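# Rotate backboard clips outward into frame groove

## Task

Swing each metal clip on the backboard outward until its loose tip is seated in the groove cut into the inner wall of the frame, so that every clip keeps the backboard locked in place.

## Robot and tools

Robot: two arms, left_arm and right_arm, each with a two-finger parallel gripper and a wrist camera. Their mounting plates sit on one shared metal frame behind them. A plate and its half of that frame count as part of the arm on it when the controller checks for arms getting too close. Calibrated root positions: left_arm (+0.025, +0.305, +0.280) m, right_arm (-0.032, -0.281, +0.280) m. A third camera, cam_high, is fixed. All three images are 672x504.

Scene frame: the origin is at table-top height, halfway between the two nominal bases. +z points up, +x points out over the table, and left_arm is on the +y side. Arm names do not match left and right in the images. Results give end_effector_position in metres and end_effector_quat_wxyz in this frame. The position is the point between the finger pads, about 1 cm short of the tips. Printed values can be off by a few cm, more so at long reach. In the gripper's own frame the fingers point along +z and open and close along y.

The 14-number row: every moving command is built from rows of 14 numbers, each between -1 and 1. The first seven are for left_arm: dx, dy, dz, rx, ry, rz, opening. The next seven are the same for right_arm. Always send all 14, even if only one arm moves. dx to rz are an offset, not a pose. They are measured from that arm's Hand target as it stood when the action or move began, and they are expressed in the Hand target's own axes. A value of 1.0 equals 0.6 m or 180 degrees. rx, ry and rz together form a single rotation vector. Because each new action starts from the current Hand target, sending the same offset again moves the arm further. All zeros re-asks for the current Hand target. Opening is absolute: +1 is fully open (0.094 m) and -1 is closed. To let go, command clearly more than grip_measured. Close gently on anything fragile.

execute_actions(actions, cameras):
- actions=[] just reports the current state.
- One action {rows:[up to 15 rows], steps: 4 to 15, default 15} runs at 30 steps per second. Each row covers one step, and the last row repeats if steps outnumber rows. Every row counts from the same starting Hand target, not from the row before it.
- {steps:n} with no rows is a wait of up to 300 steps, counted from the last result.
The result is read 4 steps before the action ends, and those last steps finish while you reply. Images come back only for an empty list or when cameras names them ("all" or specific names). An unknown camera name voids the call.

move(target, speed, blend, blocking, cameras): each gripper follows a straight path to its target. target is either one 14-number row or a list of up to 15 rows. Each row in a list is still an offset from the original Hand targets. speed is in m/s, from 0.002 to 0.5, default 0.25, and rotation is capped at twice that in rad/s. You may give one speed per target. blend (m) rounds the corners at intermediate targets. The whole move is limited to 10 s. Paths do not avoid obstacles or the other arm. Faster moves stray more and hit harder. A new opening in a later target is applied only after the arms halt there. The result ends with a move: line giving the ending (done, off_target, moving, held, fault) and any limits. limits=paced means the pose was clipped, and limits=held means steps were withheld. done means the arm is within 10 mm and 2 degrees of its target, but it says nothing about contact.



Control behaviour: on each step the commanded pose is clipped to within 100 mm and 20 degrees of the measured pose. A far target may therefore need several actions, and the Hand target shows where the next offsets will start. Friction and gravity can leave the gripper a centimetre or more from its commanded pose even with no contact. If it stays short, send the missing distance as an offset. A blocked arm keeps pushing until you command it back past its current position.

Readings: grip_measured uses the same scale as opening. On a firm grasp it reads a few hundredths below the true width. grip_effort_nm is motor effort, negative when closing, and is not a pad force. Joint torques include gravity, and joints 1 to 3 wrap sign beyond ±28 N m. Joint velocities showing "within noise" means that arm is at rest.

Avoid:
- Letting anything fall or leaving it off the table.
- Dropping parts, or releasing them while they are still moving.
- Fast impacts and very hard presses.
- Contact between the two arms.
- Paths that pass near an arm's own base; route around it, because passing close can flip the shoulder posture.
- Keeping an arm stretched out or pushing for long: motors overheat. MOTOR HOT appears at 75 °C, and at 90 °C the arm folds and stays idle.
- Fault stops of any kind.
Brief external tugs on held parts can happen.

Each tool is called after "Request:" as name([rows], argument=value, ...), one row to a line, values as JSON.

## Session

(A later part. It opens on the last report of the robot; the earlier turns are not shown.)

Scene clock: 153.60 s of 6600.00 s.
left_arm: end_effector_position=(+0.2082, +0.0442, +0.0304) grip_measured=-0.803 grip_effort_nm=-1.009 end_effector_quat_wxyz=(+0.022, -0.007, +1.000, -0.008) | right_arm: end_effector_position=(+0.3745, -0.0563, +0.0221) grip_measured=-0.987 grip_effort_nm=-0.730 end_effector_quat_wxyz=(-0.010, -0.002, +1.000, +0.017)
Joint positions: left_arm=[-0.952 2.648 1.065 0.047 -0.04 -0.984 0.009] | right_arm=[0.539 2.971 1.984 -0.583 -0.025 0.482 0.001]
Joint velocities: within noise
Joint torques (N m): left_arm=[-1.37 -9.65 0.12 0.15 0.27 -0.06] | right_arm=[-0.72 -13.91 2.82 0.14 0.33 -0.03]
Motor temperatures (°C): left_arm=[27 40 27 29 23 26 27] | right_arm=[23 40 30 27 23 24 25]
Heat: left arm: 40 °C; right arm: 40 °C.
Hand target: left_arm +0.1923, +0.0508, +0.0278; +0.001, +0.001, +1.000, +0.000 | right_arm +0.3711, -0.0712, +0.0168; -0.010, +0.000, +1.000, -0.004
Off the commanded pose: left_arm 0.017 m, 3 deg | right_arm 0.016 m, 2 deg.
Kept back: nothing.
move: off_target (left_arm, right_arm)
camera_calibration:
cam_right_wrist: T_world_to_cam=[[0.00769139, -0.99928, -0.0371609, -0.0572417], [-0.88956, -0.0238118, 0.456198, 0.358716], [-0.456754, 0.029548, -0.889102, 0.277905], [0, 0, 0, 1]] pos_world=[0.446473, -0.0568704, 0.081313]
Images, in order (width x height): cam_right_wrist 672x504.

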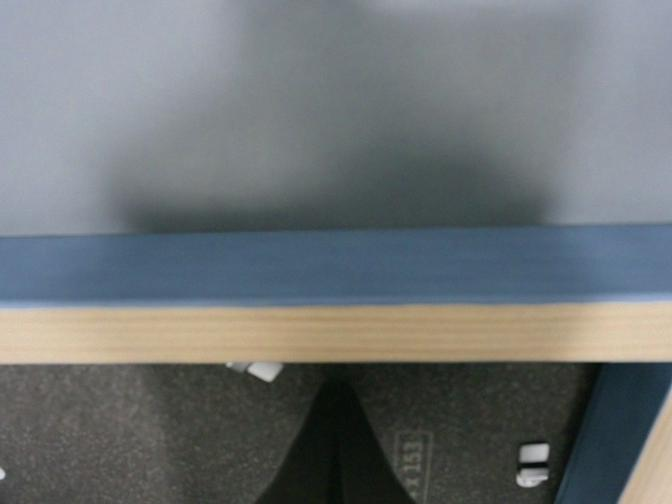

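Request:
move([
  [0,0,0,0,0,0,-0.9,0.06,0,-0.17,0,0,0,-1],
  [0.07,0,0,0,0,0,-0.9,0.06,0,-0.17,0,0,0,-1],
], speed=[0.15,0.06], cameras=["cam_left_wrist","cam_right_wrist","cam_high"])

Scene clock: 156.07 s of 6600.00 s.
left_arm: end_effector_position=(+0.1654, +0.0437, +0.0300) grip_measured=-0.803 grip_effort_nm=-1.009 end_effector_quat_wxyz=(+0.022, -0.006, +1.000, -0.008) | right_arm: end_effector_position=(+0.3401, -0.0678, +0.1138) grip_measured=-0.987 grip_effort_nm=-0.730 end_effector_quat_wxyz=(-0.011, +0.000, +1.000, +0.004)
Joint positions: left_arm=[-1.075 2.635 0.972 0.121 -0.045 -1.106 0.009] | right_arm=[0.564 2.603 1.622 -0.602 -0.004 0.511 0.001]
Joint velocities: within noise
Joint torques (N m): left_arm=[-1.37 -9.07 -0.06 0.14 0.32 -0.05] | right_arm=[0.54 -14.43 3.59 -0.07 0.14 0.06]
Motor temperatures (°C): left_arm=[27 40 27 29 23 26 27] | right_arm=[23 41 30 27 23 24 25]
Heat: left arm: 40 °C; right arm: 41 °C.
Hand target: left_arm +0.1502, +0.0509, +0.0277; +0.001, +0.001, +1.000, +0.000 | right_arm +0.3372, -0.0703, +0.1195; -0.010, +0.000, +1.000, -0.004
Off the commanded pose: left_arm 0.017 m, 3 deg | right_arm 0.007 m, 1 deg.
Kept back: nothing.
move: off_target (left_arm)
camera_calibration:
cam_left_wrist: T_world_to_cam=[[0.014057, -0.999619, 0.0237702, 0.0415473], [-0.928434, -0.0042226, 0.371472, 0.185155], [-0.37123, -0.0272909, -0.92814, 0.17405], [0, 0, 0, 1]] pos_world=[0.235933, 0.0470633, 0.091775]
cam_right_wrist: T_world_to_cam=[[0.0045645, -0.999913, -0.0123354, -0.0668839], [-0.888604, -0.00971353, 0.458572, 0.286335], [-0.458652, 0.00886812, -0.888572, 0.343213], [0, 0, 0, 1]] pos_world=[0.412159, -0.0671404, 0.172839]

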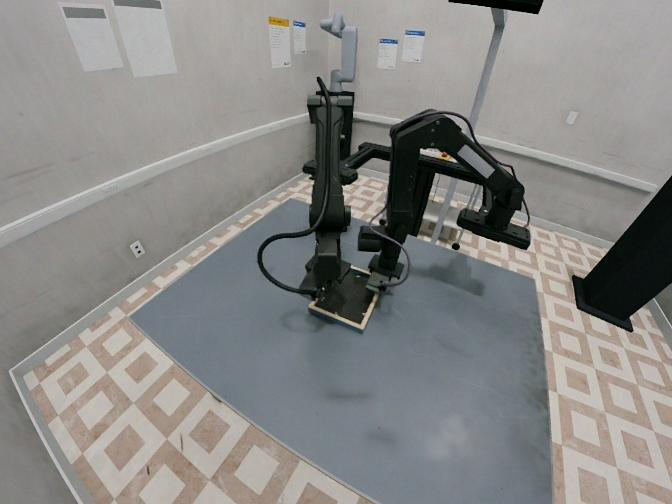

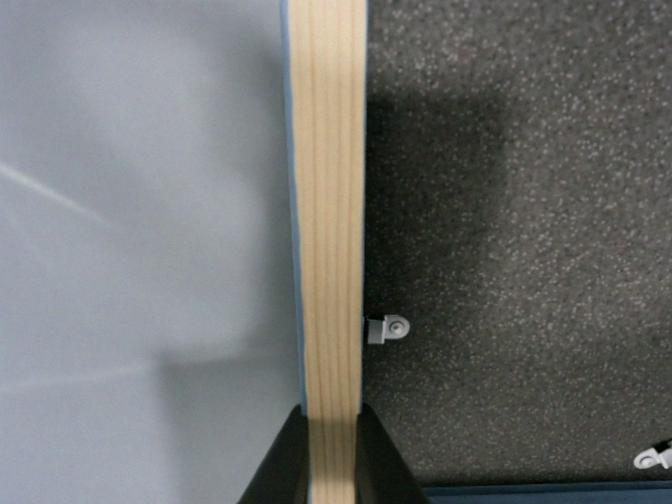

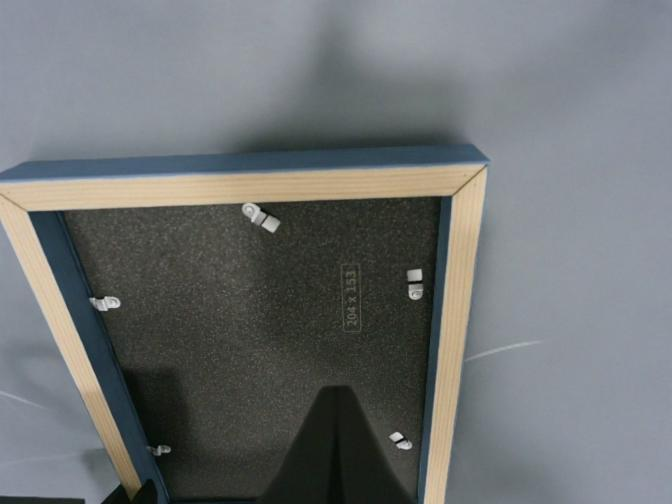

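Request:
move(target=[0,0,0,0,0,0,-0.9,-0.033,0.040,0.02,0,0,-0.5,0.3], speed=0.4, cameras=["cam_right_wrist"])

Scene clock: 158.93 s of 6600.00 s.
left_arm: end_effector_position=(+0.1655, +0.0436, +0.0300) grip_measured=-0.803 grip_effort_nm=-1.004 end_effector_quat_wxyz=(+0.022, -0.007, +1.000, -0.008) | right_arm: end_effector_position=(+0.3632, -0.0454, +0.1183) grip_measured=+0.299 grip_effort_nm=0.037 end_effector_quat_wxyz=(-0.006, +0.701, -0.713, -0.004)
Joint positions: left_arm=[-1.075 2.635 0.972 0.122 -0.045 -1.108 0.009] | right_arm=[0.585 2.67 1.791 -0.679 0.003 -1.022 0.061]
Joint velocities: within noise
Joint torques (N m): left_arm=[-1.39 -9.05 -0.1 0.15 0.31 -0.06] | right_arm=[0.57 -10.45 7.2 0.02 0.09 -0.06]
Motor temperatures (°C): left_arm=[27 40 26 29 23 26 27] | right_arm=[23 42 30 27 23 24 25]
Heat: left arm: 40 °C; right arm: 42 °C.
Hand target: left_arm +0.1503, +0.0507, +0.0277; +0.001, +0.001, +1.000, +0.000 | right_arm +0.3568, -0.0464, +0.1069; +0.010, +0.707, -0.707, -0.004
Off the commanded pose: left_arm 0.017 m, 3 deg | right_arm 0.013 m, 2 deg.
Kept back: nothing.
move: off_target (left_arm, right_arm)
camera_calibration:
cam_right_wrist: T_world_to_cam=[[0.999927, -0.0120515, -0.0000881791, -0.362635], [-0.0108644, -0.904553, 0.426223, -0.0505323], [-0.00521637, -0.426191, -0.904618, 0.175074], [0, 0, 0, 1]] pos_world=[0.362973, 0.0245356, 0.179881]
Images, in order (width x height): cam_right_wrist 672x504.

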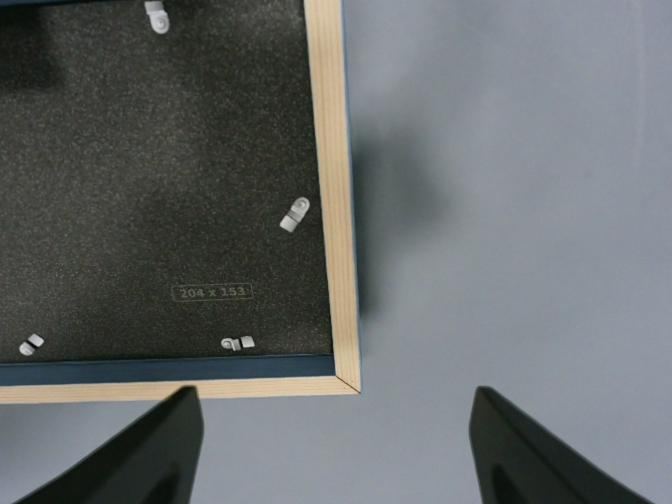

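Request:
move(target=[0,0,0,0,0,0,-0.9,-0.005,0.002,0.11,0,0,-0.014,0.3], speed=0.12, cameras=["cam_right_wrist"])

Scene clock: 160.40 s of 6600.00 s.
left_arm: end_effector_position=(+0.1655, +0.0436, +0.0300) grip_measured=-0.803 grip_effort_nm=-1.009 end_effector_quat_wxyz=(+0.022, -0.007, +1.000, -0.008) | right_arm: end_effector_position=(+0.3558, -0.0456, +0.0508) grip_measured=+0.299 grip_effort_nm=0.037 end_effector_quat_wxyz=(+0.008, +0.718, -0.696, -0.007)
Joint positions: left_arm=[-1.075 2.635 0.972 0.122 -0.045 -1.108 0.009] | right_arm=[0.592 2.861 1.874 -0.602 0.004 -1.063 0.061]
Joint velocities: within noise
Joint torques (N m): left_arm=[-1.39 -9.06 -0.12 0.15 0.32 -0.06] | right_arm=[0.73 -11.47 6.38 0.16 0.08 -0.07]
Motor temperatures (°C): left_arm=[27 40 26 29 23 26 27] | right_arm=[23 42 30 27 23 24 25]
Heat: left arm: 40 °C; right arm: 42 °C.
Hand target: left_arm +0.1503, +0.0507, +0.0277; +0.001, +0.001, +1.000, +0.000 | right_arm +0.3542, -0.0439, +0.0409; +0.010, +0.722, -0.691, -0.005
Off the commanded pose: left_arm 0.017 m, 3 deg | right_arm 0.010 m, 1 deg.
Kept back: nothing.
move: off_target (left_arm)
camera_calibration:
cam_right_wrist: T_world_to_cam=[[0.999074, 0.0346888, -0.0254634, -0.35157], [0.042358, -0.897052, 0.439891, -0.0413234], [-0.00758272, -0.440562, -0.89769, 0.113739], [0, 0, 0, 1]] pos_world=[0.353857, 0.0252354, 0.111328]
Images, in order (width x height): cam_right_wrist 672x504.

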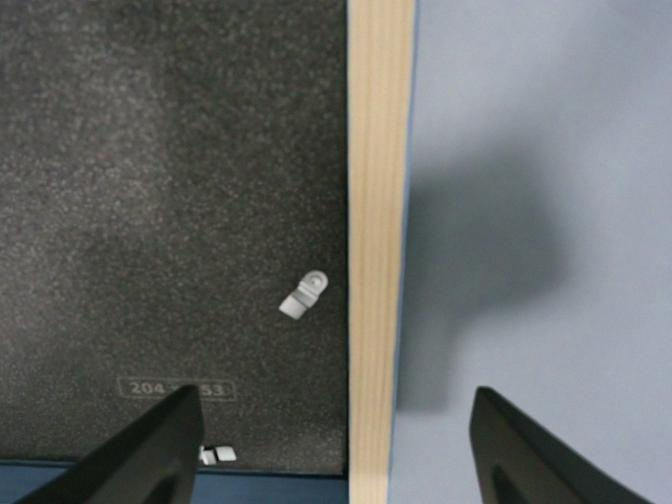

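Request:
move(target=[0,0,0,0,0,0,-0.9,-0.005,-0.0125,0.0315,0,0,0,0.3], speed=0.1, cameras=["cam_right_wrist"])

Scene clock: 161.57 s of 6600.00 s.
left_arm: end_effector_position=(+0.1655, +0.0436, +0.0300) grip_measured=-0.803 grip_effort_nm=-1.004 end_effector_quat_wxyz=(+0.022, -0.007, +1.000, -0.008) | right_arm: end_effector_position=(+0.3672, -0.0385, +0.0334) grip_measured=+0.299 grip_effort_nm=0.046 end_effector_quat_wxyz=(-0.002, +0.719, -0.695, -0.005)
Joint positions: left_arm=[-1.075 2.635 0.972 0.122 -0.045 -1.108 0.009] | right_arm=[0.592 2.942 1.975 -0.6 0.004 -1.066 0.061]
Joint velocities: within noise
Joint torques (N m): left_arm=[-1.37 -9.07 -0.12 0.16 0.32 -0.06] | right_arm=[0.57 -11.37 6.43 0.05 0.08 -0.08]
Motor temperatures (°C): left_arm=[27 40 26 29 23 26 27] | right_arm=[23 42 30 27 23 24 25]
Heat: left arm: 40 °C; right arm: 42 °C.
Hand target: left_arm +0.1503, +0.0507, +0.0277; +0.001, +0.001, +1.000, +0.000 | right_arm +0.3612, -0.0408, +0.0219; +0.010, +0.722, -0.691, -0.005
Off the commanded pose: left_arm 0.017 m, 3 deg | right_arm 0.013 m, 2 deg.
Kept back: nothing.
move: off_target (left_arm, right_arm)
camera_calibration:
cam_right_wrist: T_world_to_cam=[[0.999264, 0.0376321, -0.00739777, -0.364226], [0.0371437, -0.901557, 0.431063, -0.0257406], [0.00955233, -0.431021, -0.902291, 0.0955305], [0, 0, 0, 1]] pos_world=[0.364001, 0.0316756, 0.0945978]
Images, in order (width x height): cam_right_wrist 672x504.

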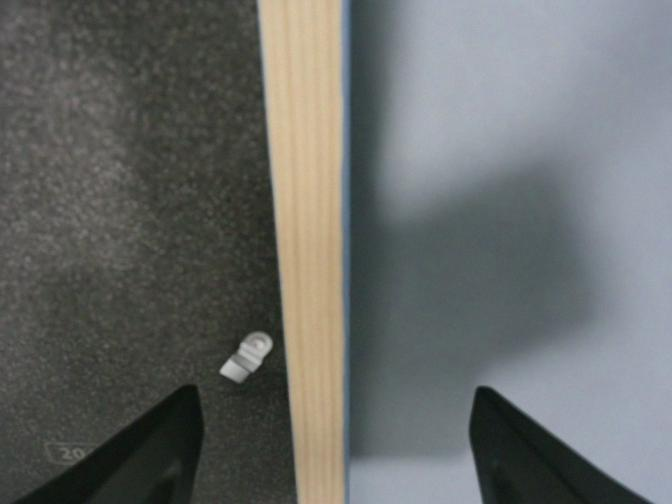

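Request:
move(target=[0,0,0,0,0,0,-0.9,0.0035,0.005,0.017,0,0,0,0.3], speed=0.06, cameras=["cam_right_wrist"])

Request:
zoom_image(camera="cam_right_wrist", region=[220, 330, 340, 450])

Scene clock: 162.57 s of 6600.00 s.
left_arm: end_effector_position=(+0.1655, +0.0436, +0.0300) grip_measured=-0.803 grip_effort_nm=-1.009 end_effector_quat_wxyz=(+0.022, -0.007, +1.000, -0.008) | right_arm: end_effector_position=(+0.3628, -0.0410, +0.0251) grip_measured=+0.299 grip_effort_nm=0.042 end_effector_quat_wxyz=(+0.004, +0.719, -0.695, -0.006)
Joint positions: left_arm=[-1.075 2.635 0.972 0.122 -0.045 -1.108 0.009] | right_arm=[0.592 2.961 1.975 -0.593 0.004 -1.067 0.061]
Joint velocities: within noise
Joint torques (N m): left_arm=[-1.39 -9.09 -0.09 0.15 0.32 -0.06] | right_arm=[0.53 -11.36 5.86 0.14 0.08 -0.04]
Motor temperatures (°C): left_arm=[27 40 26 29 23 26 27] | right_arm=[23 41 30 27 23 24 25]
Heat: left arm: 40 °C; right arm: 41 °C.
Hand target: left_arm +0.1503, +0.0507, +0.0277; +0.001, +0.001, +1.000, +0.000 | right_arm +0.3580, -0.0431, +0.0118; +0.010, +0.722, -0.691, -0.005
Off the commanded pose: left_arm 0.017 m, 3 deg | right_arm 0.014 m, 1 deg.
Kept back: nothing.
move: off_target (left_arm, right_arm)
camera_calibration:
cam_right_wrist: T_world_to_cam=[[0.999093, 0.0388584, -0.0174322, -0.359396], [0.0425705, -0.898966, 0.435944, -0.0262439], [0.00126913, -0.436291, -0.899805, 0.0897094], [0, 0, 0, 1]] pos_world=[0.360073, 0.0295126, 0.0858968]
Images, in order (width x height): cam_right_wrist 672x504.

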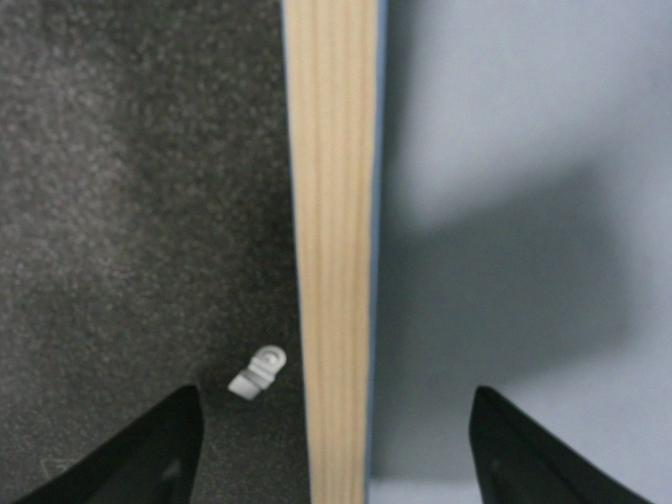

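Scaled by 4.200 from the camera's 672x504 image, which has a finer 960x720 frame.

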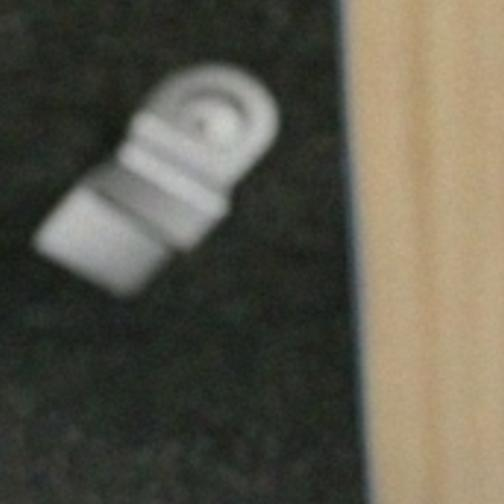

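Request:
move([
  [0,0,0,0,0,0,-0.9,-0.005,0,-0.015,0,0,0,0.3],
  [0,0,0,0,0,0,-0.9,-0.005,0,0.005,0,0,0,0.3],
], speed=0.06, cameras=["cam_right_wrist"])

Request:
zoom_image(camera="cam_right_wrist", region=[220, 330, 340, 450])

Scene clock: 163.57 s of 6600.00 s.
left_arm: end_effector_position=(+0.1655, +0.0436, +0.0300) grip_measured=-0.803 grip_effort_nm=-1.009 end_effector_quat_wxyz=(+0.022, -0.007, +1.000, -0.008) | right_arm: end_effector_position=(+0.3635, -0.0406, +0.0218) grip_measured=+0.299 grip_effort_nm=0.042 end_effector_quat_wxyz=(+0.003, +0.719, -0.695, -0.006)
Joint positions: left_arm=[-1.075 2.635 0.972 0.122 -0.045 -1.108 0.009] | right_arm=[0.592 2.973 1.987 -0.591 0.004 -1.067 0.061]
Joint velocities: within noise
Joint torques (N m): left_arm=[-1.39 -9.06 -0.12 0.16 0.32 -0.06] | right_arm=[0.72 -11.21 6.58 0.13 0.05 -0.03]
Motor temperatures (°C): left_arm=[27 40 26 29 23 26 27] | right_arm=[23 41 30 27 23 24 25]
Heat: left arm: 40 °C; right arm: 41 °C.
Hand target: left_arm +0.1503, +0.0507, +0.0277; +0.001, +0.001, +1.000, +0.000 | right_arm +0.3580, -0.0401, +0.0088; +0.010, +0.722, -0.691, -0.004
Off the commanded pose: left_arm 0.017 m, 3 deg | right_arm 0.014 m, 1 deg.
Kept back: nothing.
move: off_target (left_arm, right_arm)
camera_calibration:
cam_right_wrist: T_world_to_cam=[[0.999113, 0.0388509, -0.0162451, -0.360175], [0.0420463, -0.89908, 0.435761, -0.0243292], [0.0023241, -0.436057, -0.899916, 0.0865774], [0, 0, 0, 1]] pos_world=[0.360677, 0.0298719, 0.082663]
Images, in order (width x height): cam_right_wrist 672x504.

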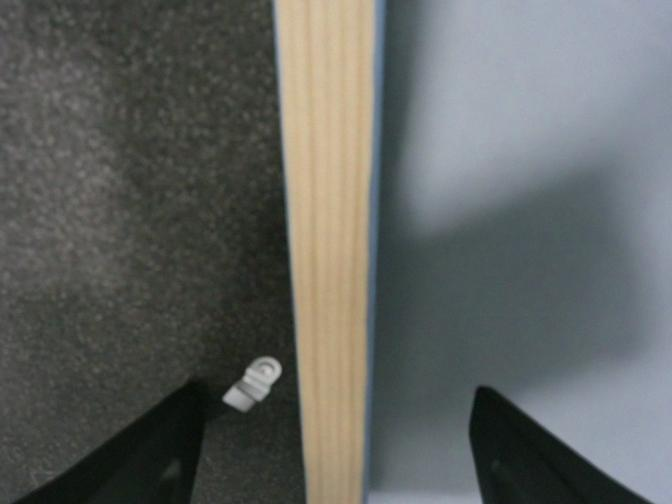

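Scaled by 4.200 from the camera's 672x504 image, which has a finer 960x720 frame.

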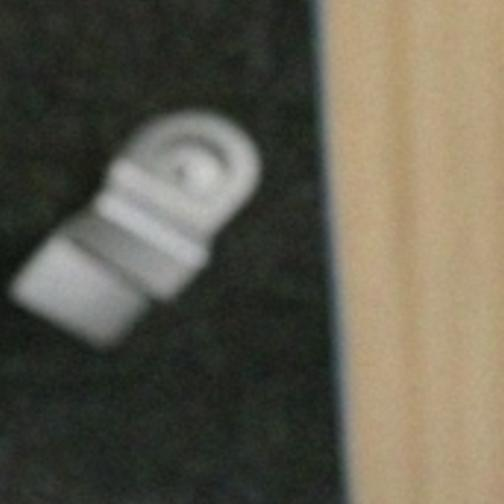

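Request:
move(target=[0,0,0,0,0,0,-0.9,0,0,0.008,0,0,0,0.0], speed=0.06, cameras=["cam_right_wrist"])

Request:
execute_actions([
  {"rows":[[0,0,0,0,0,0,-0.9,0,0,0,0,0,0,-0.3]],"steps":15},
], cameras=[])

Request:
execute_actions(actions=[], cameras=["cam_right_wrist"])

Request:
zoom_image(camera="cam_right_wrist", region=[220, 330, 340, 450])

Scene clock: 164.50 s of 6600.00 s.
left_arm: end_effector_position=(+0.1655, +0.0436, +0.0300) grip_measured=-0.803 grip_effort_nm=-1.004 end_effector_quat_wxyz=(+0.022, -0.007, +1.000, -0.008) | right_arm: end_effector_position=(+0.3629, -0.0401, +0.0214) grip_measured=+0.002 grip_effort_nm=-0.115 end_effector_quat_wxyz=(+0.005, +0.720, -0.694, -0.006)
Joint positions: left_arm=[-1.075 2.635 0.972 0.122 -0.045 -1.108 0.009] | right_arm=[0.593 2.978 1.996 -0.6 0.004 -1.067 0.047]
Joint velocities: within noise
Joint torques (N m): left_arm=[-1.37 -9.06 -0.12 0.16 0.32 -0.06] | right_arm=[0.62 -10.48 6.43 0.25 0.04 -0.02]
Motor temperatures (°C): left_arm=[27 40 26 29 23 26 27] | right_arm=[23 41 30 27 23 24 25]
Heat: left arm: 40 °C; right arm: 41 °C.
Hand target: left_arm +0.1503, +0.0507, +0.0277; +0.001, +0.001, +1.000, +0.000 | right_arm +0.3577, -0.0401, +0.0039; +0.010, +0.722, -0.691, -0.005
Off the commanded pose: left_arm 0.017 m, 3 deg | right_arm 0.018 m, 1 deg.
Kept back: nothing.
move: off_target (left_arm, right_arm)
camera_calibration:
cam_right_wrist: T_world_to_cam=[[0.998979, 0.0403948, -0.020246, -0.359448], [0.0451817, -0.89799, 0.437689, -0.0248236], [-0.000500324, -0.438157, -0.898898, 0.087362], [0, 0, 0, 1]] pos_world=[0.360246, 0.0305068, 0.0821172]
Images, in order (width x height): cam_right_wrist 672x504.

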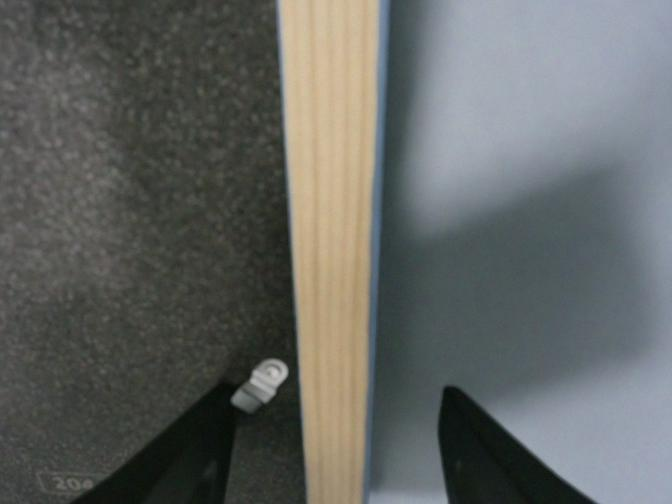

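Scene clock: 164.87 s of 6600.00 s.
left_arm: end_effector_position=(+0.1655, +0.0436, +0.0300) grip_measured=-0.803 grip_effort_nm=-1.009 end_effector_quat_wxyz=(+0.022, -0.007, +1.000, -0.008) | right_arm: end_effector_position=(+0.3598, -0.0401, +0.0216) grip_measured=-0.298 grip_effort_nm=-0.129 end_effector_quat_wxyz=(+0.011, +0.721, -0.693, -0.008)
Joint positions: left_arm=[-1.075 2.635 0.972 0.122 -0.045 -1.108 0.009] | right_arm=[0.596 2.978 1.996 -0.612 0.003 -1.067 0.033]
Joint velocities: within noise
Joint torques (N m): left_arm=[-1.39 -9.06 -0.12 0.15 0.32 -0.05] | right_arm=[0.55 -10.44 6.42 0.35 0.11 0.04]
Motor temperatures (°C): left_arm=[27 40 26 29 23 26 27] | right_arm=[23 41 30 27 23 24 25]
Heat: left arm: 40 °C; right arm: 41 °C.
Hand target: left_arm +0.1503, +0.0507, +0.0277; +0.001, +0.001, +1.000, +0.000 | right_arm +0.3578, -0.0401, +0.0039; +0.010, +0.722, -0.691, -0.004
Steps of this call (1-11: this action's first 11). Readings (end_effector_position of left_arm | right_arm):
1: (+0.1655, +0.0436, +0.0300) | (+0.3625, -0.0403, +0.0215)
2: (+0.1655, +0.0436, +0.0300) | (+0.3610, -0.0405, +0.0215)
4: (+0.1655, +0.0436, +0.0300) | (+0.3599, -0.0404, +0.0216)
8: (+0.1655, +0.0436, +0.0300) | (+0.3598, -0.0401, +0.0216)
11: the state above
No camera images: "cameras" was empty.

Scene clock: 165.00 s of 6600.00 s.
left_arm: end_effector_position=(+0.1655, +0.0436, +0.0300) grip_measured=-0.803 grip_effort_nm=-1.009 end_effector_quat_wxyz=(+0.022, -0.007, +1.000, -0.008) | right_arm: end_effector_position=(+0.3598, -0.0401, +0.0216) grip_measured=-0.298 grip_effort_nm=-0.134 end_effector_quat_wxyz=(+0.011, +0.721, -0.693, -0.008)
Joint positions: left_arm=[-1.075 2.635 0.972 0.122 -0.045 -1.108 0.009] | right_arm=[0.596 2.978 1.996 -0.612 0.003 -1.067 0.033]
Joint velocities: within noise
Joint torques (N m): left_arm=[-1.37 -9.05 -0.12 0.15 0.32 -0.06] | right_arm=[0.36 -10.51 6.46 0.34 0.06 0]
Motor temperatures (°C): left_arm=[27 40 26 29 23 26 27] | right_arm=[23 41 30 27 23 24 25]
Heat: left arm: 40 °C; right arm: 41 °C.
Hand target: left_arm +0.1503, +0.0507, +0.0277; +0.001, +0.001, +1.000, +0.000 | right_arm +0.3578, -0.0401, +0.0039; +0.010, +0.722, -0.691, -0.004
Off the commanded pose: left_arm 0.017 m, 3 deg | right_arm 0.018 m, 0 deg.
Steps of this call (1-4: your previous action's last 4). Readings (end_effector_position of left_arm | right_arm):
1: (+0.1655, +0.0436, +0.0300) | (+0.3598, -0.0401, +0.0216)
2: (+0.1655, +0.0436, +0.0300) | (+0.3598, -0.0401, +0.0216)
4: the state above
camera_calibration:
cam_right_wrist: T_world_to_cam=[[0.998591, 0.043452, -0.0304684, -0.355833], [0.052446, -0.895772, 0.441408, -0.0273533], [-0.00811265, -0.442384, -0.896789, 0.0900151], [0, 0, 0, 1]] pos_world=[0.357496, 0.0307806, 0.0819569]
Images, in order (width x height): cam_right_wrist 672x504.

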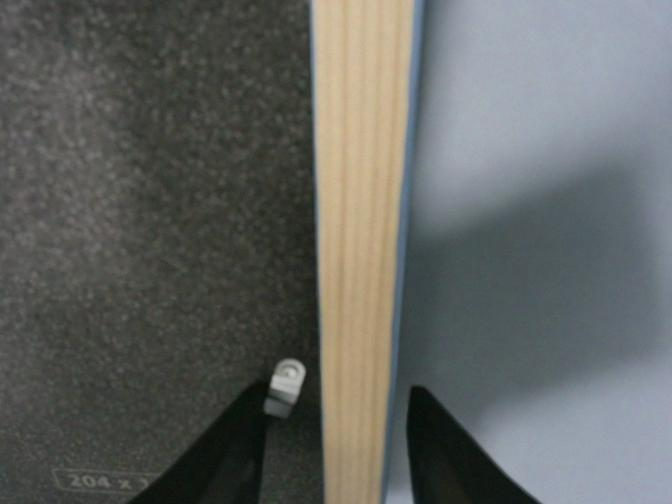

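Scaled by 4.200 from the camera's 672x504 image, which has a finer 960x720 frame.

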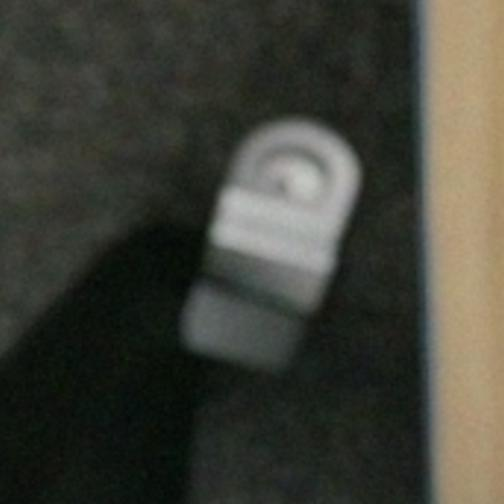

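Request:
execute_actions([
  {"rows":[[0,0,0,0,0,0,-0.9,0,0,0,0,0,0,-0.45]],"steps":15},
], cameras=[])

Request:
execute_actions([
  {"rows":[[0,0,0,0,0,0,-0.9,0,0,0,0,0,0,-0.55]],"steps":15},
], cameras=[])

Request:
execute_actions(actions=[], cameras=["cam_right_wrist"])

Request:
zoom_image(camera="cam_right_wrist", region=[260, 330, 380, 450])

Scene clock: 165.63 s of 6600.00 s.
left_arm: end_effector_position=(+0.1655, +0.0436, +0.0300) grip_measured=-0.803 grip_effort_nm=-1.009 end_effector_quat_wxyz=(+0.022, -0.007, +1.000, -0.008) | right_arm: end_effector_position=(+0.3585, -0.0408, +0.0216) grip_measured=-0.448 grip_effort_nm=-0.129 end_effector_quat_wxyz=(+0.013, +0.721, -0.693, -0.009)
Joint positions: left_arm=[-1.075 2.635 0.972 0.122 -0.045 -1.108 0.009] | right_arm=[0.596 2.978 1.996 -0.617 0.003 -1.067 0.026]
Joint velocities: within noise
Joint torques (N m): left_arm=[-1.37 -9.07 -0.12 0.15 0.32 -0.06] | right_arm=[0.34 -10.54 6.35 0.39 0.04 0]
Motor temperatures (°C): left_arm=[27 40 26 29 23 26 27] | right_arm=[23 41 30 27 23 24 25]
Heat: left arm: 40 °C; right arm: 41 °C.
Hand target: left_arm +0.1503, +0.0507, +0.0277; +0.001, +0.001, +1.000, +0.000 | right_arm +0.3578, -0.0401, +0.0039; +0.010, +0.722, -0.691, -0.005
Steps of this call (1-8: nothing new was sent; 9-19: this action's first 11). Readings (end_effector_position of left_arm | right_arm):
9: (+0.1655, +0.0436, +0.0300) | (+0.3594, -0.0403, +0.0216)
10: (+0.1655, +0.0436, +0.0300) | (+0.3589, -0.0406, +0.0216)
12: (+0.1655, +0.0436, +0.0300) | (+0.3586, -0.0408, +0.0216)
16: (+0.1655, +0.0436, +0.0300) | (+0.3585, -0.0408, +0.0216)
19: the state above
No camera images: "cameras" was empty.

Scene clock: 166.13 s of 6600.00 s.
left_arm: end_effector_position=(+0.1655, +0.0436, +0.0300) grip_measured=-0.803 grip_effort_nm=-1.009 end_effector_quat_wxyz=(+0.022, -0.007, +1.000, -0.008) | right_arm: end_effector_position=(+0.3600, -0.0402, +0.0218) grip_measured=-0.547 grip_effort_nm=-0.168 end_effector_quat_wxyz=(+0.011, +0.721, -0.693, -0.008)
Joint positions: left_arm=[-1.075 2.635 0.972 0.122 -0.045 -1.108 0.009] | right_arm=[0.596 2.978 1.998 -0.614 0.004 -1.067 0.021]
Joint velocities: within noise
Joint torques (N m): left_arm=[-1.37 -9.07 -0.1 0.15 0.32 -0.06] | right_arm=[0.46 -10.43 6.2 0.38 0.07 0]
Motor temperatures (°C): left_arm=[27 40 26 29 23 26 27] | right_arm=[23 41 30 27 23 24 25]
Heat: left arm: 40 °C; right arm: 41 °C.
Hand target: left_arm +0.1503, +0.0507, +0.0277; +0.001, +0.001, +1.000, +0.000 | right_arm +0.3578, -0.0401, +0.0039; +0.010, +0.722, -0.691, -0.004
Off your previous action's commanded pose at its last step (step 4 of this call): left_arm 0.017 m, 3 deg | right_arm 0.018 m, 1 deg.
Steps of this call (1-4: your previous action's last 4; 5-15: this action's first 11). Readings (end_effector_position of left_arm | right_arm):
5: (+0.1655, +0.0436, +0.0300) | (+0.3591, -0.0405, +0.0217)
6: (+0.1655, +0.0436, +0.0300) | (+0.3599, -0.0401, +0.0219)
8: (+0.1655, +0.0436, +0.0300) | (+0.3600, -0.0401, +0.0218)
12: (+0.1655, +0.0436, +0.0300) | (+0.3600, -0.0402, +0.0218)
15: the state above
No camera images: "cameras" was empty.

Scene clock: 166.27 s of 6600.00 s.
left_arm: end_effector_position=(+0.1655, +0.0436, +0.0300) grip_measured=-0.803 grip_effort_nm=-1.009 end_effector_quat_wxyz=(+0.022, -0.007, +1.000, -0.008) | right_arm: end_effector_position=(+0.3600, -0.0402, +0.0218) grip_measured=-0.547 grip_effort_nm=-0.168 end_effector_quat_wxyz=(+0.011, +0.721, -0.693, -0.008)
Joint positions: left_arm=[-1.075 2.635 0.972 0.122 -0.045 -1.108 0.009] | right_arm=[0.596 2.978 1.998 -0.614 0.004 -1.067 0.021]
Joint velocities: within noise
Joint torques (N m): left_arm=[-1.37 -9.06 -0.09 0.15 0.31 -0.05] | right_arm=[0.34 -10.41 6.49 0.36 0.03 -0.01]
Motor temperatures (°C): left_arm=[27 40 26 29 23 26 27] | right_arm=[23 41 30 27 23 24 25]
Heat: left arm: 40 °C; right arm: 41 °C.
Hand target: left_arm +0.1503, +0.0507, +0.0277; +0.001, +0.001, +1.000, +0.000 | right_arm +0.3578, -0.0401, +0.0039; +0.010, +0.722, -0.691, -0.004
Off the commanded pose: left_arm 0.017 m, 3 deg | right_arm 0.018 m, 0 deg.
Steps of this call (1-4: your previous action's last 4). Readings (end_effector_position of left_arm | right_arm):
1: (+0.1655, +0.0436, +0.0300) | (+0.3600, -0.0402, +0.0218)
2: (+0.1655, +0.0436, +0.0300) | (+0.3600, -0.0402, +0.0218)
4: the state above
camera_calibration:
cam_right_wrist: T_world_to_cam=[[0.998592, 0.0434503, -0.0304378, -0.356054], [0.0524378, -0.895396, 0.442173, -0.0274676], [-0.00804134, -0.443146, -0.896413, 0.0901076], [0, 0, 0, 1]] pos_world=[0.357718, 0.0308071, 0.0820815]
Images, in order (width x height): cam_right_wrist 672x504.

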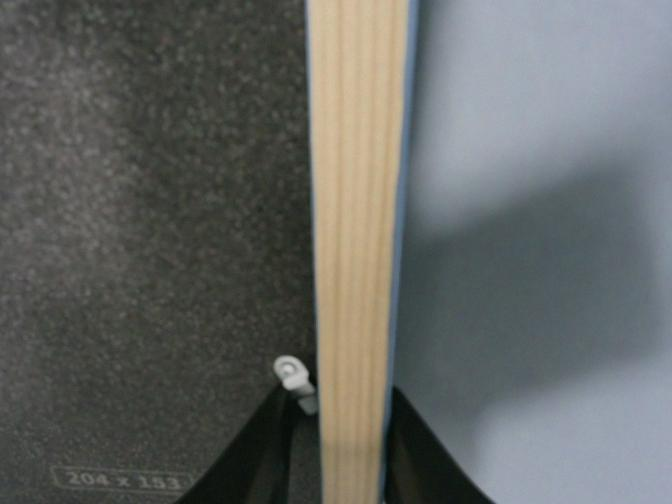

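Scaled by 4.200 from the camera's 672x504 image, which has a finer 960x720 frame.

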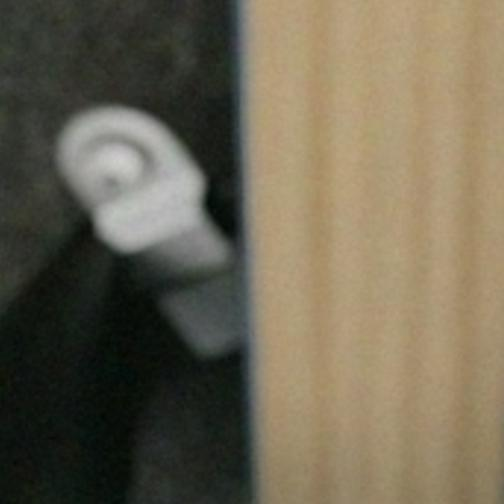

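Request:
execute_actions([
  {"rows":[[0,0,0,0,0,0,-0.9,0,0,0,0,0,0,-0.62]],"steps":15},
], cameras=[])

Request:
execute_actions(actions=[], cameras=["cam_right_wrist"])

Request:
zoom_image(camera="cam_right_wrist", region=[260, 330, 380, 450])

Scene clock: 166.80 s of 6600.00 s.
left_arm: end_effector_position=(+0.1655, +0.0436, +0.0300) grip_measured=-0.803 grip_effort_nm=-1.009 end_effector_quat_wxyz=(+0.022, -0.007, +1.000, -0.008) | right_arm: end_effector_position=(+0.3613, -0.0397, +0.0219) grip_measured=-0.617 grip_effort_nm=-0.217 end_effector_quat_wxyz=(+0.009, +0.721, -0.693, -0.007)
Joint positions: left_arm=[-1.075 2.635 0.972 0.122 -0.045 -1.108 0.009] | right_arm=[0.596 2.978 1.999 -0.61 0.005 -1.067 0.018]
Joint velocities: within noise
Joint torques (N m): left_arm=[-1.37 -9.06 -0.1 0.15 0.32 -0.05] | right_arm=[0.46 -10.47 6.15 0.38 0.03 -0.03]
Motor temperatures (°C): left_arm=[27 40 26 29 23 26 27] | right_arm=[23 41 30 27 23 24 25]
Heat: left arm: 40 °C; right arm: 41 °C.
Hand target: left_arm +0.1503, +0.0507, +0.0277; +0.001, +0.001, +1.000, +0.000 | right_arm +0.3578, -0.0401, +0.0039; +0.010, +0.722, -0.691, -0.005
Steps of this call (1-5: nothing new was sent; 6-16: this action's first 11). Readings (end_effector_position of left_arm | right_arm):
6: (+0.1655, +0.0436, +0.0300) | (+0.3605, -0.0400, +0.0217)
7: (+0.1655, +0.0436, +0.0300) | (+0.3612, -0.0397, +0.0219)
9: (+0.1655, +0.0436, +0.0300) | (+0.3613, -0.0397, +0.0219)
13: (+0.1655, +0.0436, +0.0300) | (+0.3613, -0.0397, +0.0219)
16: the state above
No camera images: "cameras" was empty.

Scene clock: 166.93 s of 6600.00 s.
left_arm: end_effector_position=(+0.1655, +0.0436, +0.0300) grip_measured=-0.803 grip_effort_nm=-1.009 end_effector_quat_wxyz=(+0.022, -0.007, +1.000, -0.008) | right_arm: end_effector_position=(+0.3613, -0.0397, +0.0219) grip_measured=-0.617 grip_effort_nm=-0.217 end_effector_quat_wxyz=(+0.009, +0.721, -0.693, -0.007)
Joint positions: left_arm=[-1.075 2.635 0.972 0.122 -0.045 -1.108 0.009] | right_arm=[0.596 2.978 1.999 -0.61 0.005 -1.067 0.018]
Joint velocities: within noise
Joint torques (N m): left_arm=[-1.37 -9.07 -0.09 0.15 0.31 -0.05] | right_arm=[0.5 -10.48 6.13 0.33 0.07 -0.04]
Motor temperatures (°C): left_arm=[27 40 26 29 23 26 27] | right_arm=[23 41 30 27 23 24 25]
Heat: left arm: 40 °C; right arm: 41 °C.
Hand target: left_arm +0.1503, +0.0507, +0.0277; +0.001, +0.001, +1.000, +0.000 | right_arm +0.3578, -0.0401, +0.0039; +0.010, +0.722, -0.691, -0.005
Off the commanded pose: left_arm 0.017 m, 3 deg | right_arm 0.018 m, 0 deg.
Steps of this call (1-4: your previous action's last 4). Readings (end_effector_position of left_arm | right_arm):
1: (+0.1655, +0.0436, +0.0300) | (+0.3613, -0.0397, +0.0219)
2: (+0.1655, +0.0436, +0.0300) | (+0.3613, -0.0397, +0.0219)
4: the state above
camera_calibration:
cam_right_wrist: T_world_to_cam=[[0.998708, 0.0438336, -0.0256914, -0.357481], [0.0506755, -0.895849, 0.441459, -0.0265757], [-0.00366487, -0.442191, -0.896913, 0.0889511], [0, 0, 0, 1]] pos_world=[0.358692, 0.0311953, 0.0823294]
Images, in order (width x height): cam_right_wrist 672x504.

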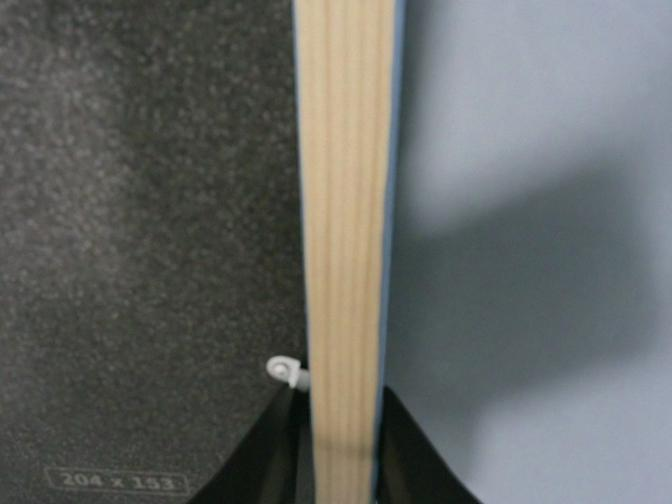

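Scaled by 4.200 from the camera's 672x504 image, which has a finer 960x720 frame.

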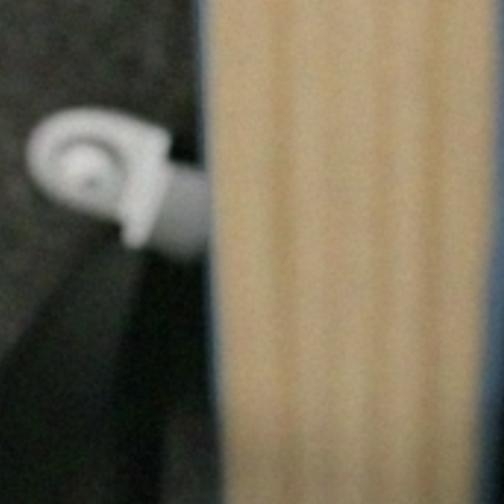

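Request:
execute_actions([
  {"rows":[[0,0,0,0,0,0,-0.9,0,0,0,0,0,0,-0.66]],"steps":15},
], cameras=[])

Request:
execute_actions(actions=[], cameras=["cam_right_wrist"])

Request:
zoom_image(camera="cam_right_wrist", region=[260, 330, 380, 450])

Scene clock: 167.47 s of 6600.00 s.
left_arm: end_effector_position=(+0.1655, +0.0436, +0.0300) grip_measured=-0.803 grip_effort_nm=-1.009 end_effector_quat_wxyz=(+0.022, -0.007, +1.000, -0.008) | right_arm: end_effector_position=(+0.3623, -0.0396, +0.0220) grip_measured=-0.658 grip_effort_nm=-0.134 end_effector_quat_wxyz=(+0.008, +0.721, -0.693, -0.005)
Joint positions: left_arm=[-1.075 2.635 0.972 0.122 -0.045 -1.108 0.009] | right_arm=[0.596 2.978 2 -0.607 0.008 -1.067 0.016]
Joint velocities: within noise
Joint torques (N m): left_arm=[-1.37 -9.05 -0.12 0.15 0.32 -0.05] | right_arm=[0.36 -10.51 6.11 0.32 0.07 0.01]
Motor temperatures (°C): left_arm=[27 40 26 29 23 26 27] | right_arm=[23 41 30 27 23 24 25]
Heat: left arm: 40 °C; right arm: 41 °C.
Hand target: left_arm +0.1503, +0.0507, +0.0277; +0.001, +0.001, +1.000, +0.000 | right_arm +0.3577, -0.0402, +0.0038; +0.010, +0.722, -0.691, -0.005
Steps of this call (1-5: nothing new was sent; 6-16: this action's first 11). Readings (end_effector_position of left_arm | right_arm):
6: (+0.1655, +0.0436, +0.0300) | (+0.3616, -0.0397, +0.0219)
7: (+0.1655, +0.0436, +0.0300) | (+0.3623, -0.0396, +0.0220)
9: (+0.1655, +0.0436, +0.0300) | (+0.3623, -0.0396, +0.0220)
13: (+0.1655, +0.0436, +0.0300) | (+0.3623, -0.0396, +0.0220)
16: the state above
No camera images: "cameras" was empty.

Scene clock: 167.60 s of 6600.00 s.
left_arm: end_effector_position=(+0.1655, +0.0436, +0.0300) grip_measured=-0.803 grip_effort_nm=-1.009 end_effector_quat_wxyz=(+0.022, -0.007, +1.000, -0.008) | right_arm: end_effector_position=(+0.3623, -0.0396, +0.0220) grip_measured=-0.658 grip_effort_nm=-0.129 end_effector_quat_wxyz=(+0.008, +0.721, -0.693, -0.005)
Joint positions: left_arm=[-1.075 2.635 0.972 0.122 -0.045 -1.108 0.009] | right_arm=[0.596 2.978 2 -0.607 0.008 -1.067 0.016]
Joint velocities: within noise
Joint torques (N m): left_arm=[-1.39 -9.05 -0.12 0.16 0.31 -0.06] | right_arm=[0.53 -10.4 6.09 0.32 0.01 0]
Motor temperatures (°C): left_arm=[27 40 26 29 23 26 27] | right_arm=[23 41 30 27 23 24 25]
Heat: left arm: 40 °C; right arm: 41 °C.
Hand target: left_arm +0.1503, +0.0507, +0.0277; +0.001, +0.001, +1.000, +0.000 | right_arm +0.3577, -0.0402, +0.0038; +0.010, +0.722, -0.691, -0.005
Off the commanded pose: left_arm 0.017 m, 3 deg | right_arm 0.019 m, 0 deg.
Steps of this call (1-4: your previous action's last 4). Readings (end_effector_position of left_arm | right_arm):
1: (+0.1655, +0.0436, +0.0300) | (+0.3623, -0.0396, +0.0220)
2: (+0.1655, +0.0436, +0.0300) | (+0.3623, -0.0396, +0.0220)
4: the state above
camera_calibration:
cam_right_wrist: T_world_to_cam=[[0.99881, 0.043825, -0.0214, -0.358645], [0.0487703, -0.895623, 0.442133, -0.0259067], [0.000210127, -0.442651, -0.896694, 0.0876029], [0, 0, 0, 1]] pos_world=[0.359463, 0.0312924, 0.0823323]
Images, in order (width x height): cam_right_wrist 672x504.

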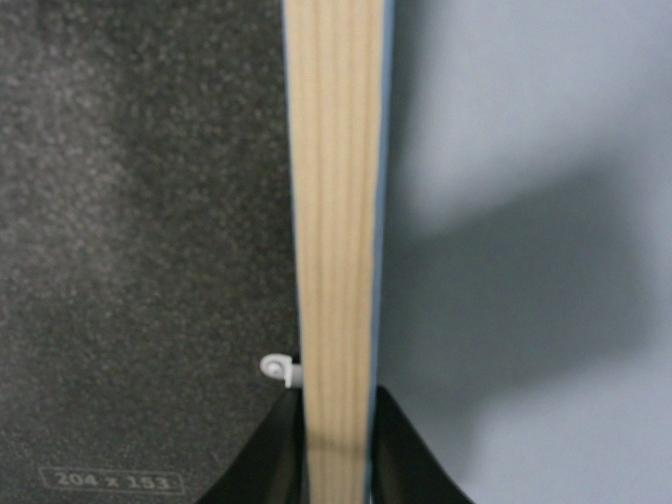

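Scaled by 4.200 from the camera's 672x504 image, which has a finer 960x720 frame.

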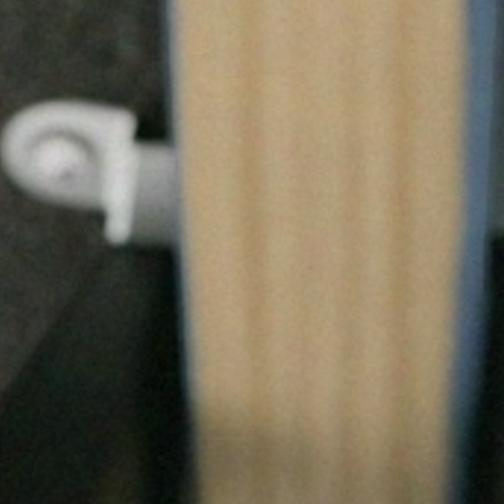

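Request:
execute_actions([
  {"rows":[[0,0,0,0,0,0,-0.9,0,0,0,0,0,0,-0.72]],"steps":15},
], cameras=[])

Request:
execute_actions([
  {"rows":[[0,0,0,0,0,0,-0.9,0,0,0,0,0,0,-0.2]],"steps":15},
], cameras=[])

Request:
execute_actions(actions=[], cameras=["cam_right_wrist"])

Request:
zoom_image(camera="cam_right_wrist", region=[260, 330, 380, 450])

Scene clock: 168.30 s of 6600.00 s.
left_arm: end_effector_position=(+0.1655, +0.0436, +0.0300) grip_measured=-0.803 grip_effort_nm=-1.009 end_effector_quat_wxyz=(+0.022, -0.007, +1.000, -0.008) | right_arm: end_effector_position=(+0.3634, -0.0396, +0.0221) grip_measured=-0.715 grip_effort_nm=-0.310 end_effector_quat_wxyz=(+0.006, +0.721, -0.693, -0.003)
Joint positions: left_arm=[-1.075 2.635 0.972 0.122 -0.045 -1.109 0.009] | right_arm=[0.596 2.978 2 -0.605 0.011 -1.067 0.013]
Joint velocities: within noise
Joint torques (N m): left_arm=[-1.37 -9.06 -0.12 0.15 0.31 -0.05] | right_arm=[0.46 -10.52 5.9 0.29 -0.01 -0.03]
Motor temperatures (°C): left_arm=[27 40 26 29 23 26 27] | right_arm=[23 41 30 27 23 24 25]
Heat: left arm: 40 °C; right arm: 41 °C.
Hand target: left_arm +0.1503, +0.0507, +0.0277; +0.001, +0.001, +1.000, +0.000 | right_arm +0.3577, -0.0402, +0.0038; +0.010, +0.722, -0.691, -0.005
Steps of this call (1-10: nothing new was sent; 11-21: this action's first 11). Readings (end_effector_position of left_arm | right_arm):
11: (+0.1655, +0.0436, +0.0300) | (+0.3630, -0.0397, +0.0220)
12: (+0.1655, +0.0436, +0.0300) | (+0.3633, -0.0395, +0.0221)
14: (+0.1655, +0.0436, +0.0300) | (+0.3634, -0.0396, +0.0221)
18: (+0.1655, +0.0436, +0.0300) | (+0.3634, -0.0396, +0.0221)
21: the state above
No camera images: "cameras" was empty.

Scene clock: 168.80 s of 6600.00 s.
left_arm: end_effector_position=(+0.1655, +0.0436, +0.0300) grip_measured=-0.803 grip_effort_nm=-1.004 end_effector_quat_wxyz=(+0.022, -0.007, +1.000, -0.008) | right_arm: end_effector_position=(+0.3653, -0.0385, +0.0219) grip_measured=-0.202 grip_effort_nm=0.046 end_effector_quat_wxyz=(+0.002, +0.721, -0.693, -0.002)
Joint positions: left_arm=[-1.075 2.635 0.972 0.122 -0.045 -1.109 0.009] | right_arm=[0.596 2.979 2 -0.595 0.011 -1.067 0.038]
Joint velocities: within noise
Joint torques (N m): left_arm=[-1.39 -9.06 -0.13 0.15 0.31 -0.05] | right_arm=[0.39 -10.52 6.05 0.26 0 0.01]
Motor temperatures (°C): left_arm=[27 40 26 29 23 26 27] | right_arm=[23 41 30 27 23 24 25]
Heat: left arm: 40 °C; right arm: 41 °C.
Hand target: left_arm +0.1503, +0.0507, +0.0277; +0.001, +0.001, +1.000, +0.000 | right_arm +0.3578, -0.0401, +0.0039; +0.010, +0.722, -0.691, -0.005
Off your previous action's commanded pose at its last step (step 4 of this call): left_arm 0.017 m, 3 deg | right_arm 0.019 m, 1 deg.
Steps of this call (1-4: your previous action's last 4; 5-15: this action's first 11). Readings (end_effector_position of left_arm | right_arm):
5: (+0.1655, +0.0436, +0.0300) | (+0.3635, -0.0396, +0.0221)
6: (+0.1655, +0.0436, +0.0300) | (+0.3642, -0.0391, +0.0219)
8: (+0.1655, +0.0436, +0.0300) | (+0.3651, -0.0386, +0.0219)
12: (+0.1655, +0.0436, +0.0300) | (+0.3652, -0.0385, +0.0219)
15: the state above
No camera images: "cameras" was empty.

Scene clock: 168.93 s of 6600.00 s.
left_arm: end_effector_position=(+0.1655, +0.0436, +0.0300) grip_measured=-0.803 grip_effort_nm=-1.009 end_effector_quat_wxyz=(+0.022, -0.007, +1.000, -0.008) | right_arm: end_effector_position=(+0.3653, -0.0385, +0.0219) grip_measured=-0.202 grip_effort_nm=0.046 end_effector_quat_wxyz=(+0.002, +0.721, -0.693, -0.002)
Joint positions: left_arm=[-1.075 2.635 0.972 0.122 -0.045 -1.109 0.009] | right_arm=[0.596 2.979 2 -0.595 0.011 -1.067 0.038]
Joint velocities: within noise
Joint torques (N m): left_arm=[-1.36 -9.07 -0.1 0.16 0.32 -0.05] | right_arm=[0.64 -10.62 6.12 0.21 -0.03 0.02]
Motor temperatures (°C): left_arm=[27 40 26 29 23 26 27] | right_arm=[23 41 30 27 23 24 25]
Heat: left arm: 40 °C; right arm: 41 °C.
Hand target: left_arm +0.1503, +0.0507, +0.0277; +0.001, +0.001, +1.000, +0.000 | right_arm +0.3578, -0.0401, +0.0039; +0.010, +0.722, -0.691, -0.005
Off the commanded pose: left_arm 0.017 m, 3 deg | right_arm 0.020 m, 1 deg.
Steps of this call (1-4: your previous action's last 4). Readings (end_effector_position of left_arm | right_arm):
1: (+0.1655, +0.0436, +0.0300) | (+0.3653, -0.0385, +0.0219)
2: (+0.1655, +0.0436, +0.0300) | (+0.3653, -0.0385, +0.0219)
4: the state above
camera_calibration:
cam_right_wrist: T_world_to_cam=[[0.999, 0.043749, -0.00922312, -0.361981], [0.0433498, -0.897256, 0.439377, -0.0230188], [0.0109468, -0.439337, -0.898255, 0.0842895], [0, 0, 0, 1]] pos_world=[0.361694, 0.0322141, 0.0824888]
Images, in order (width x height): cam_right_wrist 672x504.

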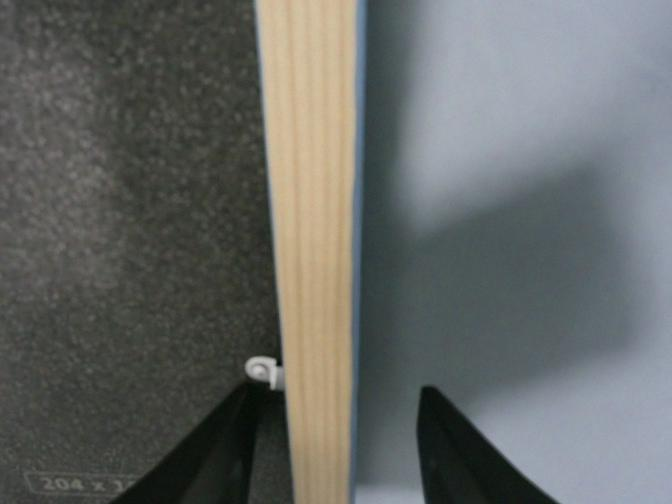

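Scaled by 4.200 from the camera's 672x504 image, which has a finer 960x720 frame.

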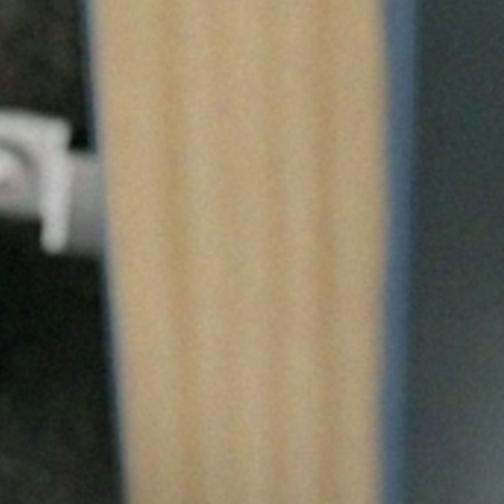

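Request:
move([
  [0,0,0,0,0,0,-0.9,0,0,-0.05,0,0,0,0.1],
  [0,0,0,0,0,0,-0.9,0,0.02,-0.15,0,0,0,0.2],
], speed=0.2, cameras=["cam_right_wrist"])

Request:
zoom_image(camera="cam_right_wrist", region=[260, 180, 380, 300])

Scene clock: 170.83 s of 6600.00 s.
left_arm: end_effector_position=(+0.1655, +0.0436, +0.0300) grip_measured=-0.803 grip_effort_nm=-1.004 end_effector_quat_wxyz=(+0.022, -0.007, +1.000, -0.008) | right_arm: end_effector_position=(+0.3553, -0.0381, +0.0934) grip_measured=+0.198 grip_effort_nm=0.037 end_effector_quat_wxyz=(+0.000, +0.722, -0.692, -0.001)
Joint positions: left_arm=[-1.075 2.635 0.972 0.122 -0.045 -1.109 0.009] | right_arm=[0.61 2.735 1.808 -0.643 0.011 -1.057 0.056]
Joint velocities: within noise
Joint torques (N m): left_arm=[-1.4 -9.07 -0.13 0.15 0.32 -0.04] | right_arm=[0.51 -14.35 3.86 -0.06 0.02 0.02]
Motor temperatures (°C): left_arm=[27 39 26 29 23 26 27] | right_arm=[23 42 30 27 23 24 25]
Heat: left arm: 39 °C; right arm: 42 °C.
Hand target: left_arm +0.1503, +0.0507, +0.0277; +0.001, +0.001, +1.000, +0.000 | right_arm +0.3476, -0.0398, +0.0941; +0.010, +0.722, -0.691, -0.005
Off the commanded pose: left_arm 0.017 m, 3 deg | right_arm 0.008 m, 1 deg.
Kept back: nothing.
move: off_target (left_arm)
camera_calibration:
cam_right_wrist: T_world_to_cam=[[0.998856, 0.0475179, -0.00540277, -0.351526], [0.0450906, -0.898089, 0.437496, -0.0541038], [0.0159367, -0.437239, -0.899204, 0.147137], [0, 0, 0, 1]] pos_world=[0.351219, 0.0324477, 0.154077]
Images, in order (width x height): cam_right_wrist 672x504.

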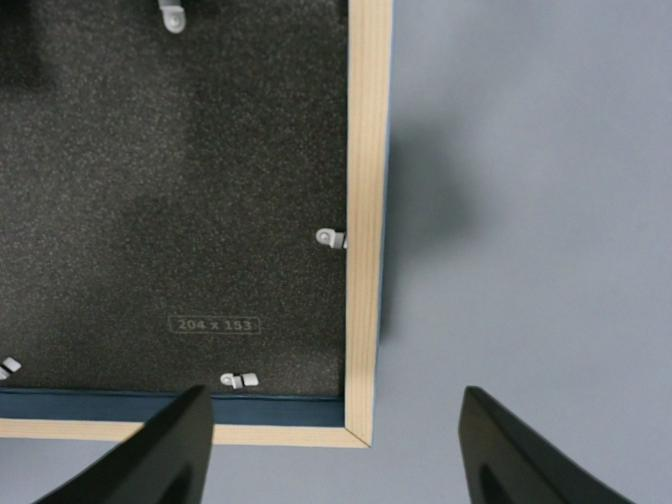

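Scaled by 4.200 from the camera's 672x504 image, which has a finer 960x720 frame.

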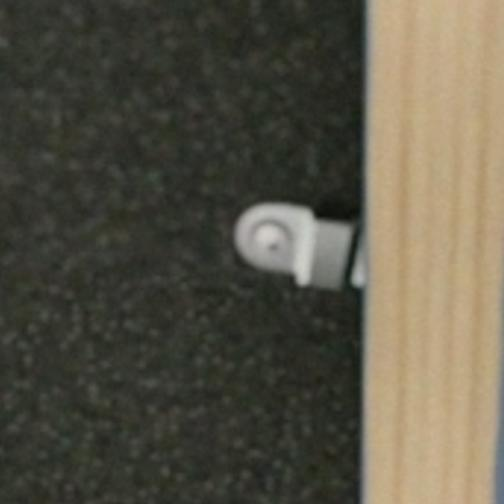

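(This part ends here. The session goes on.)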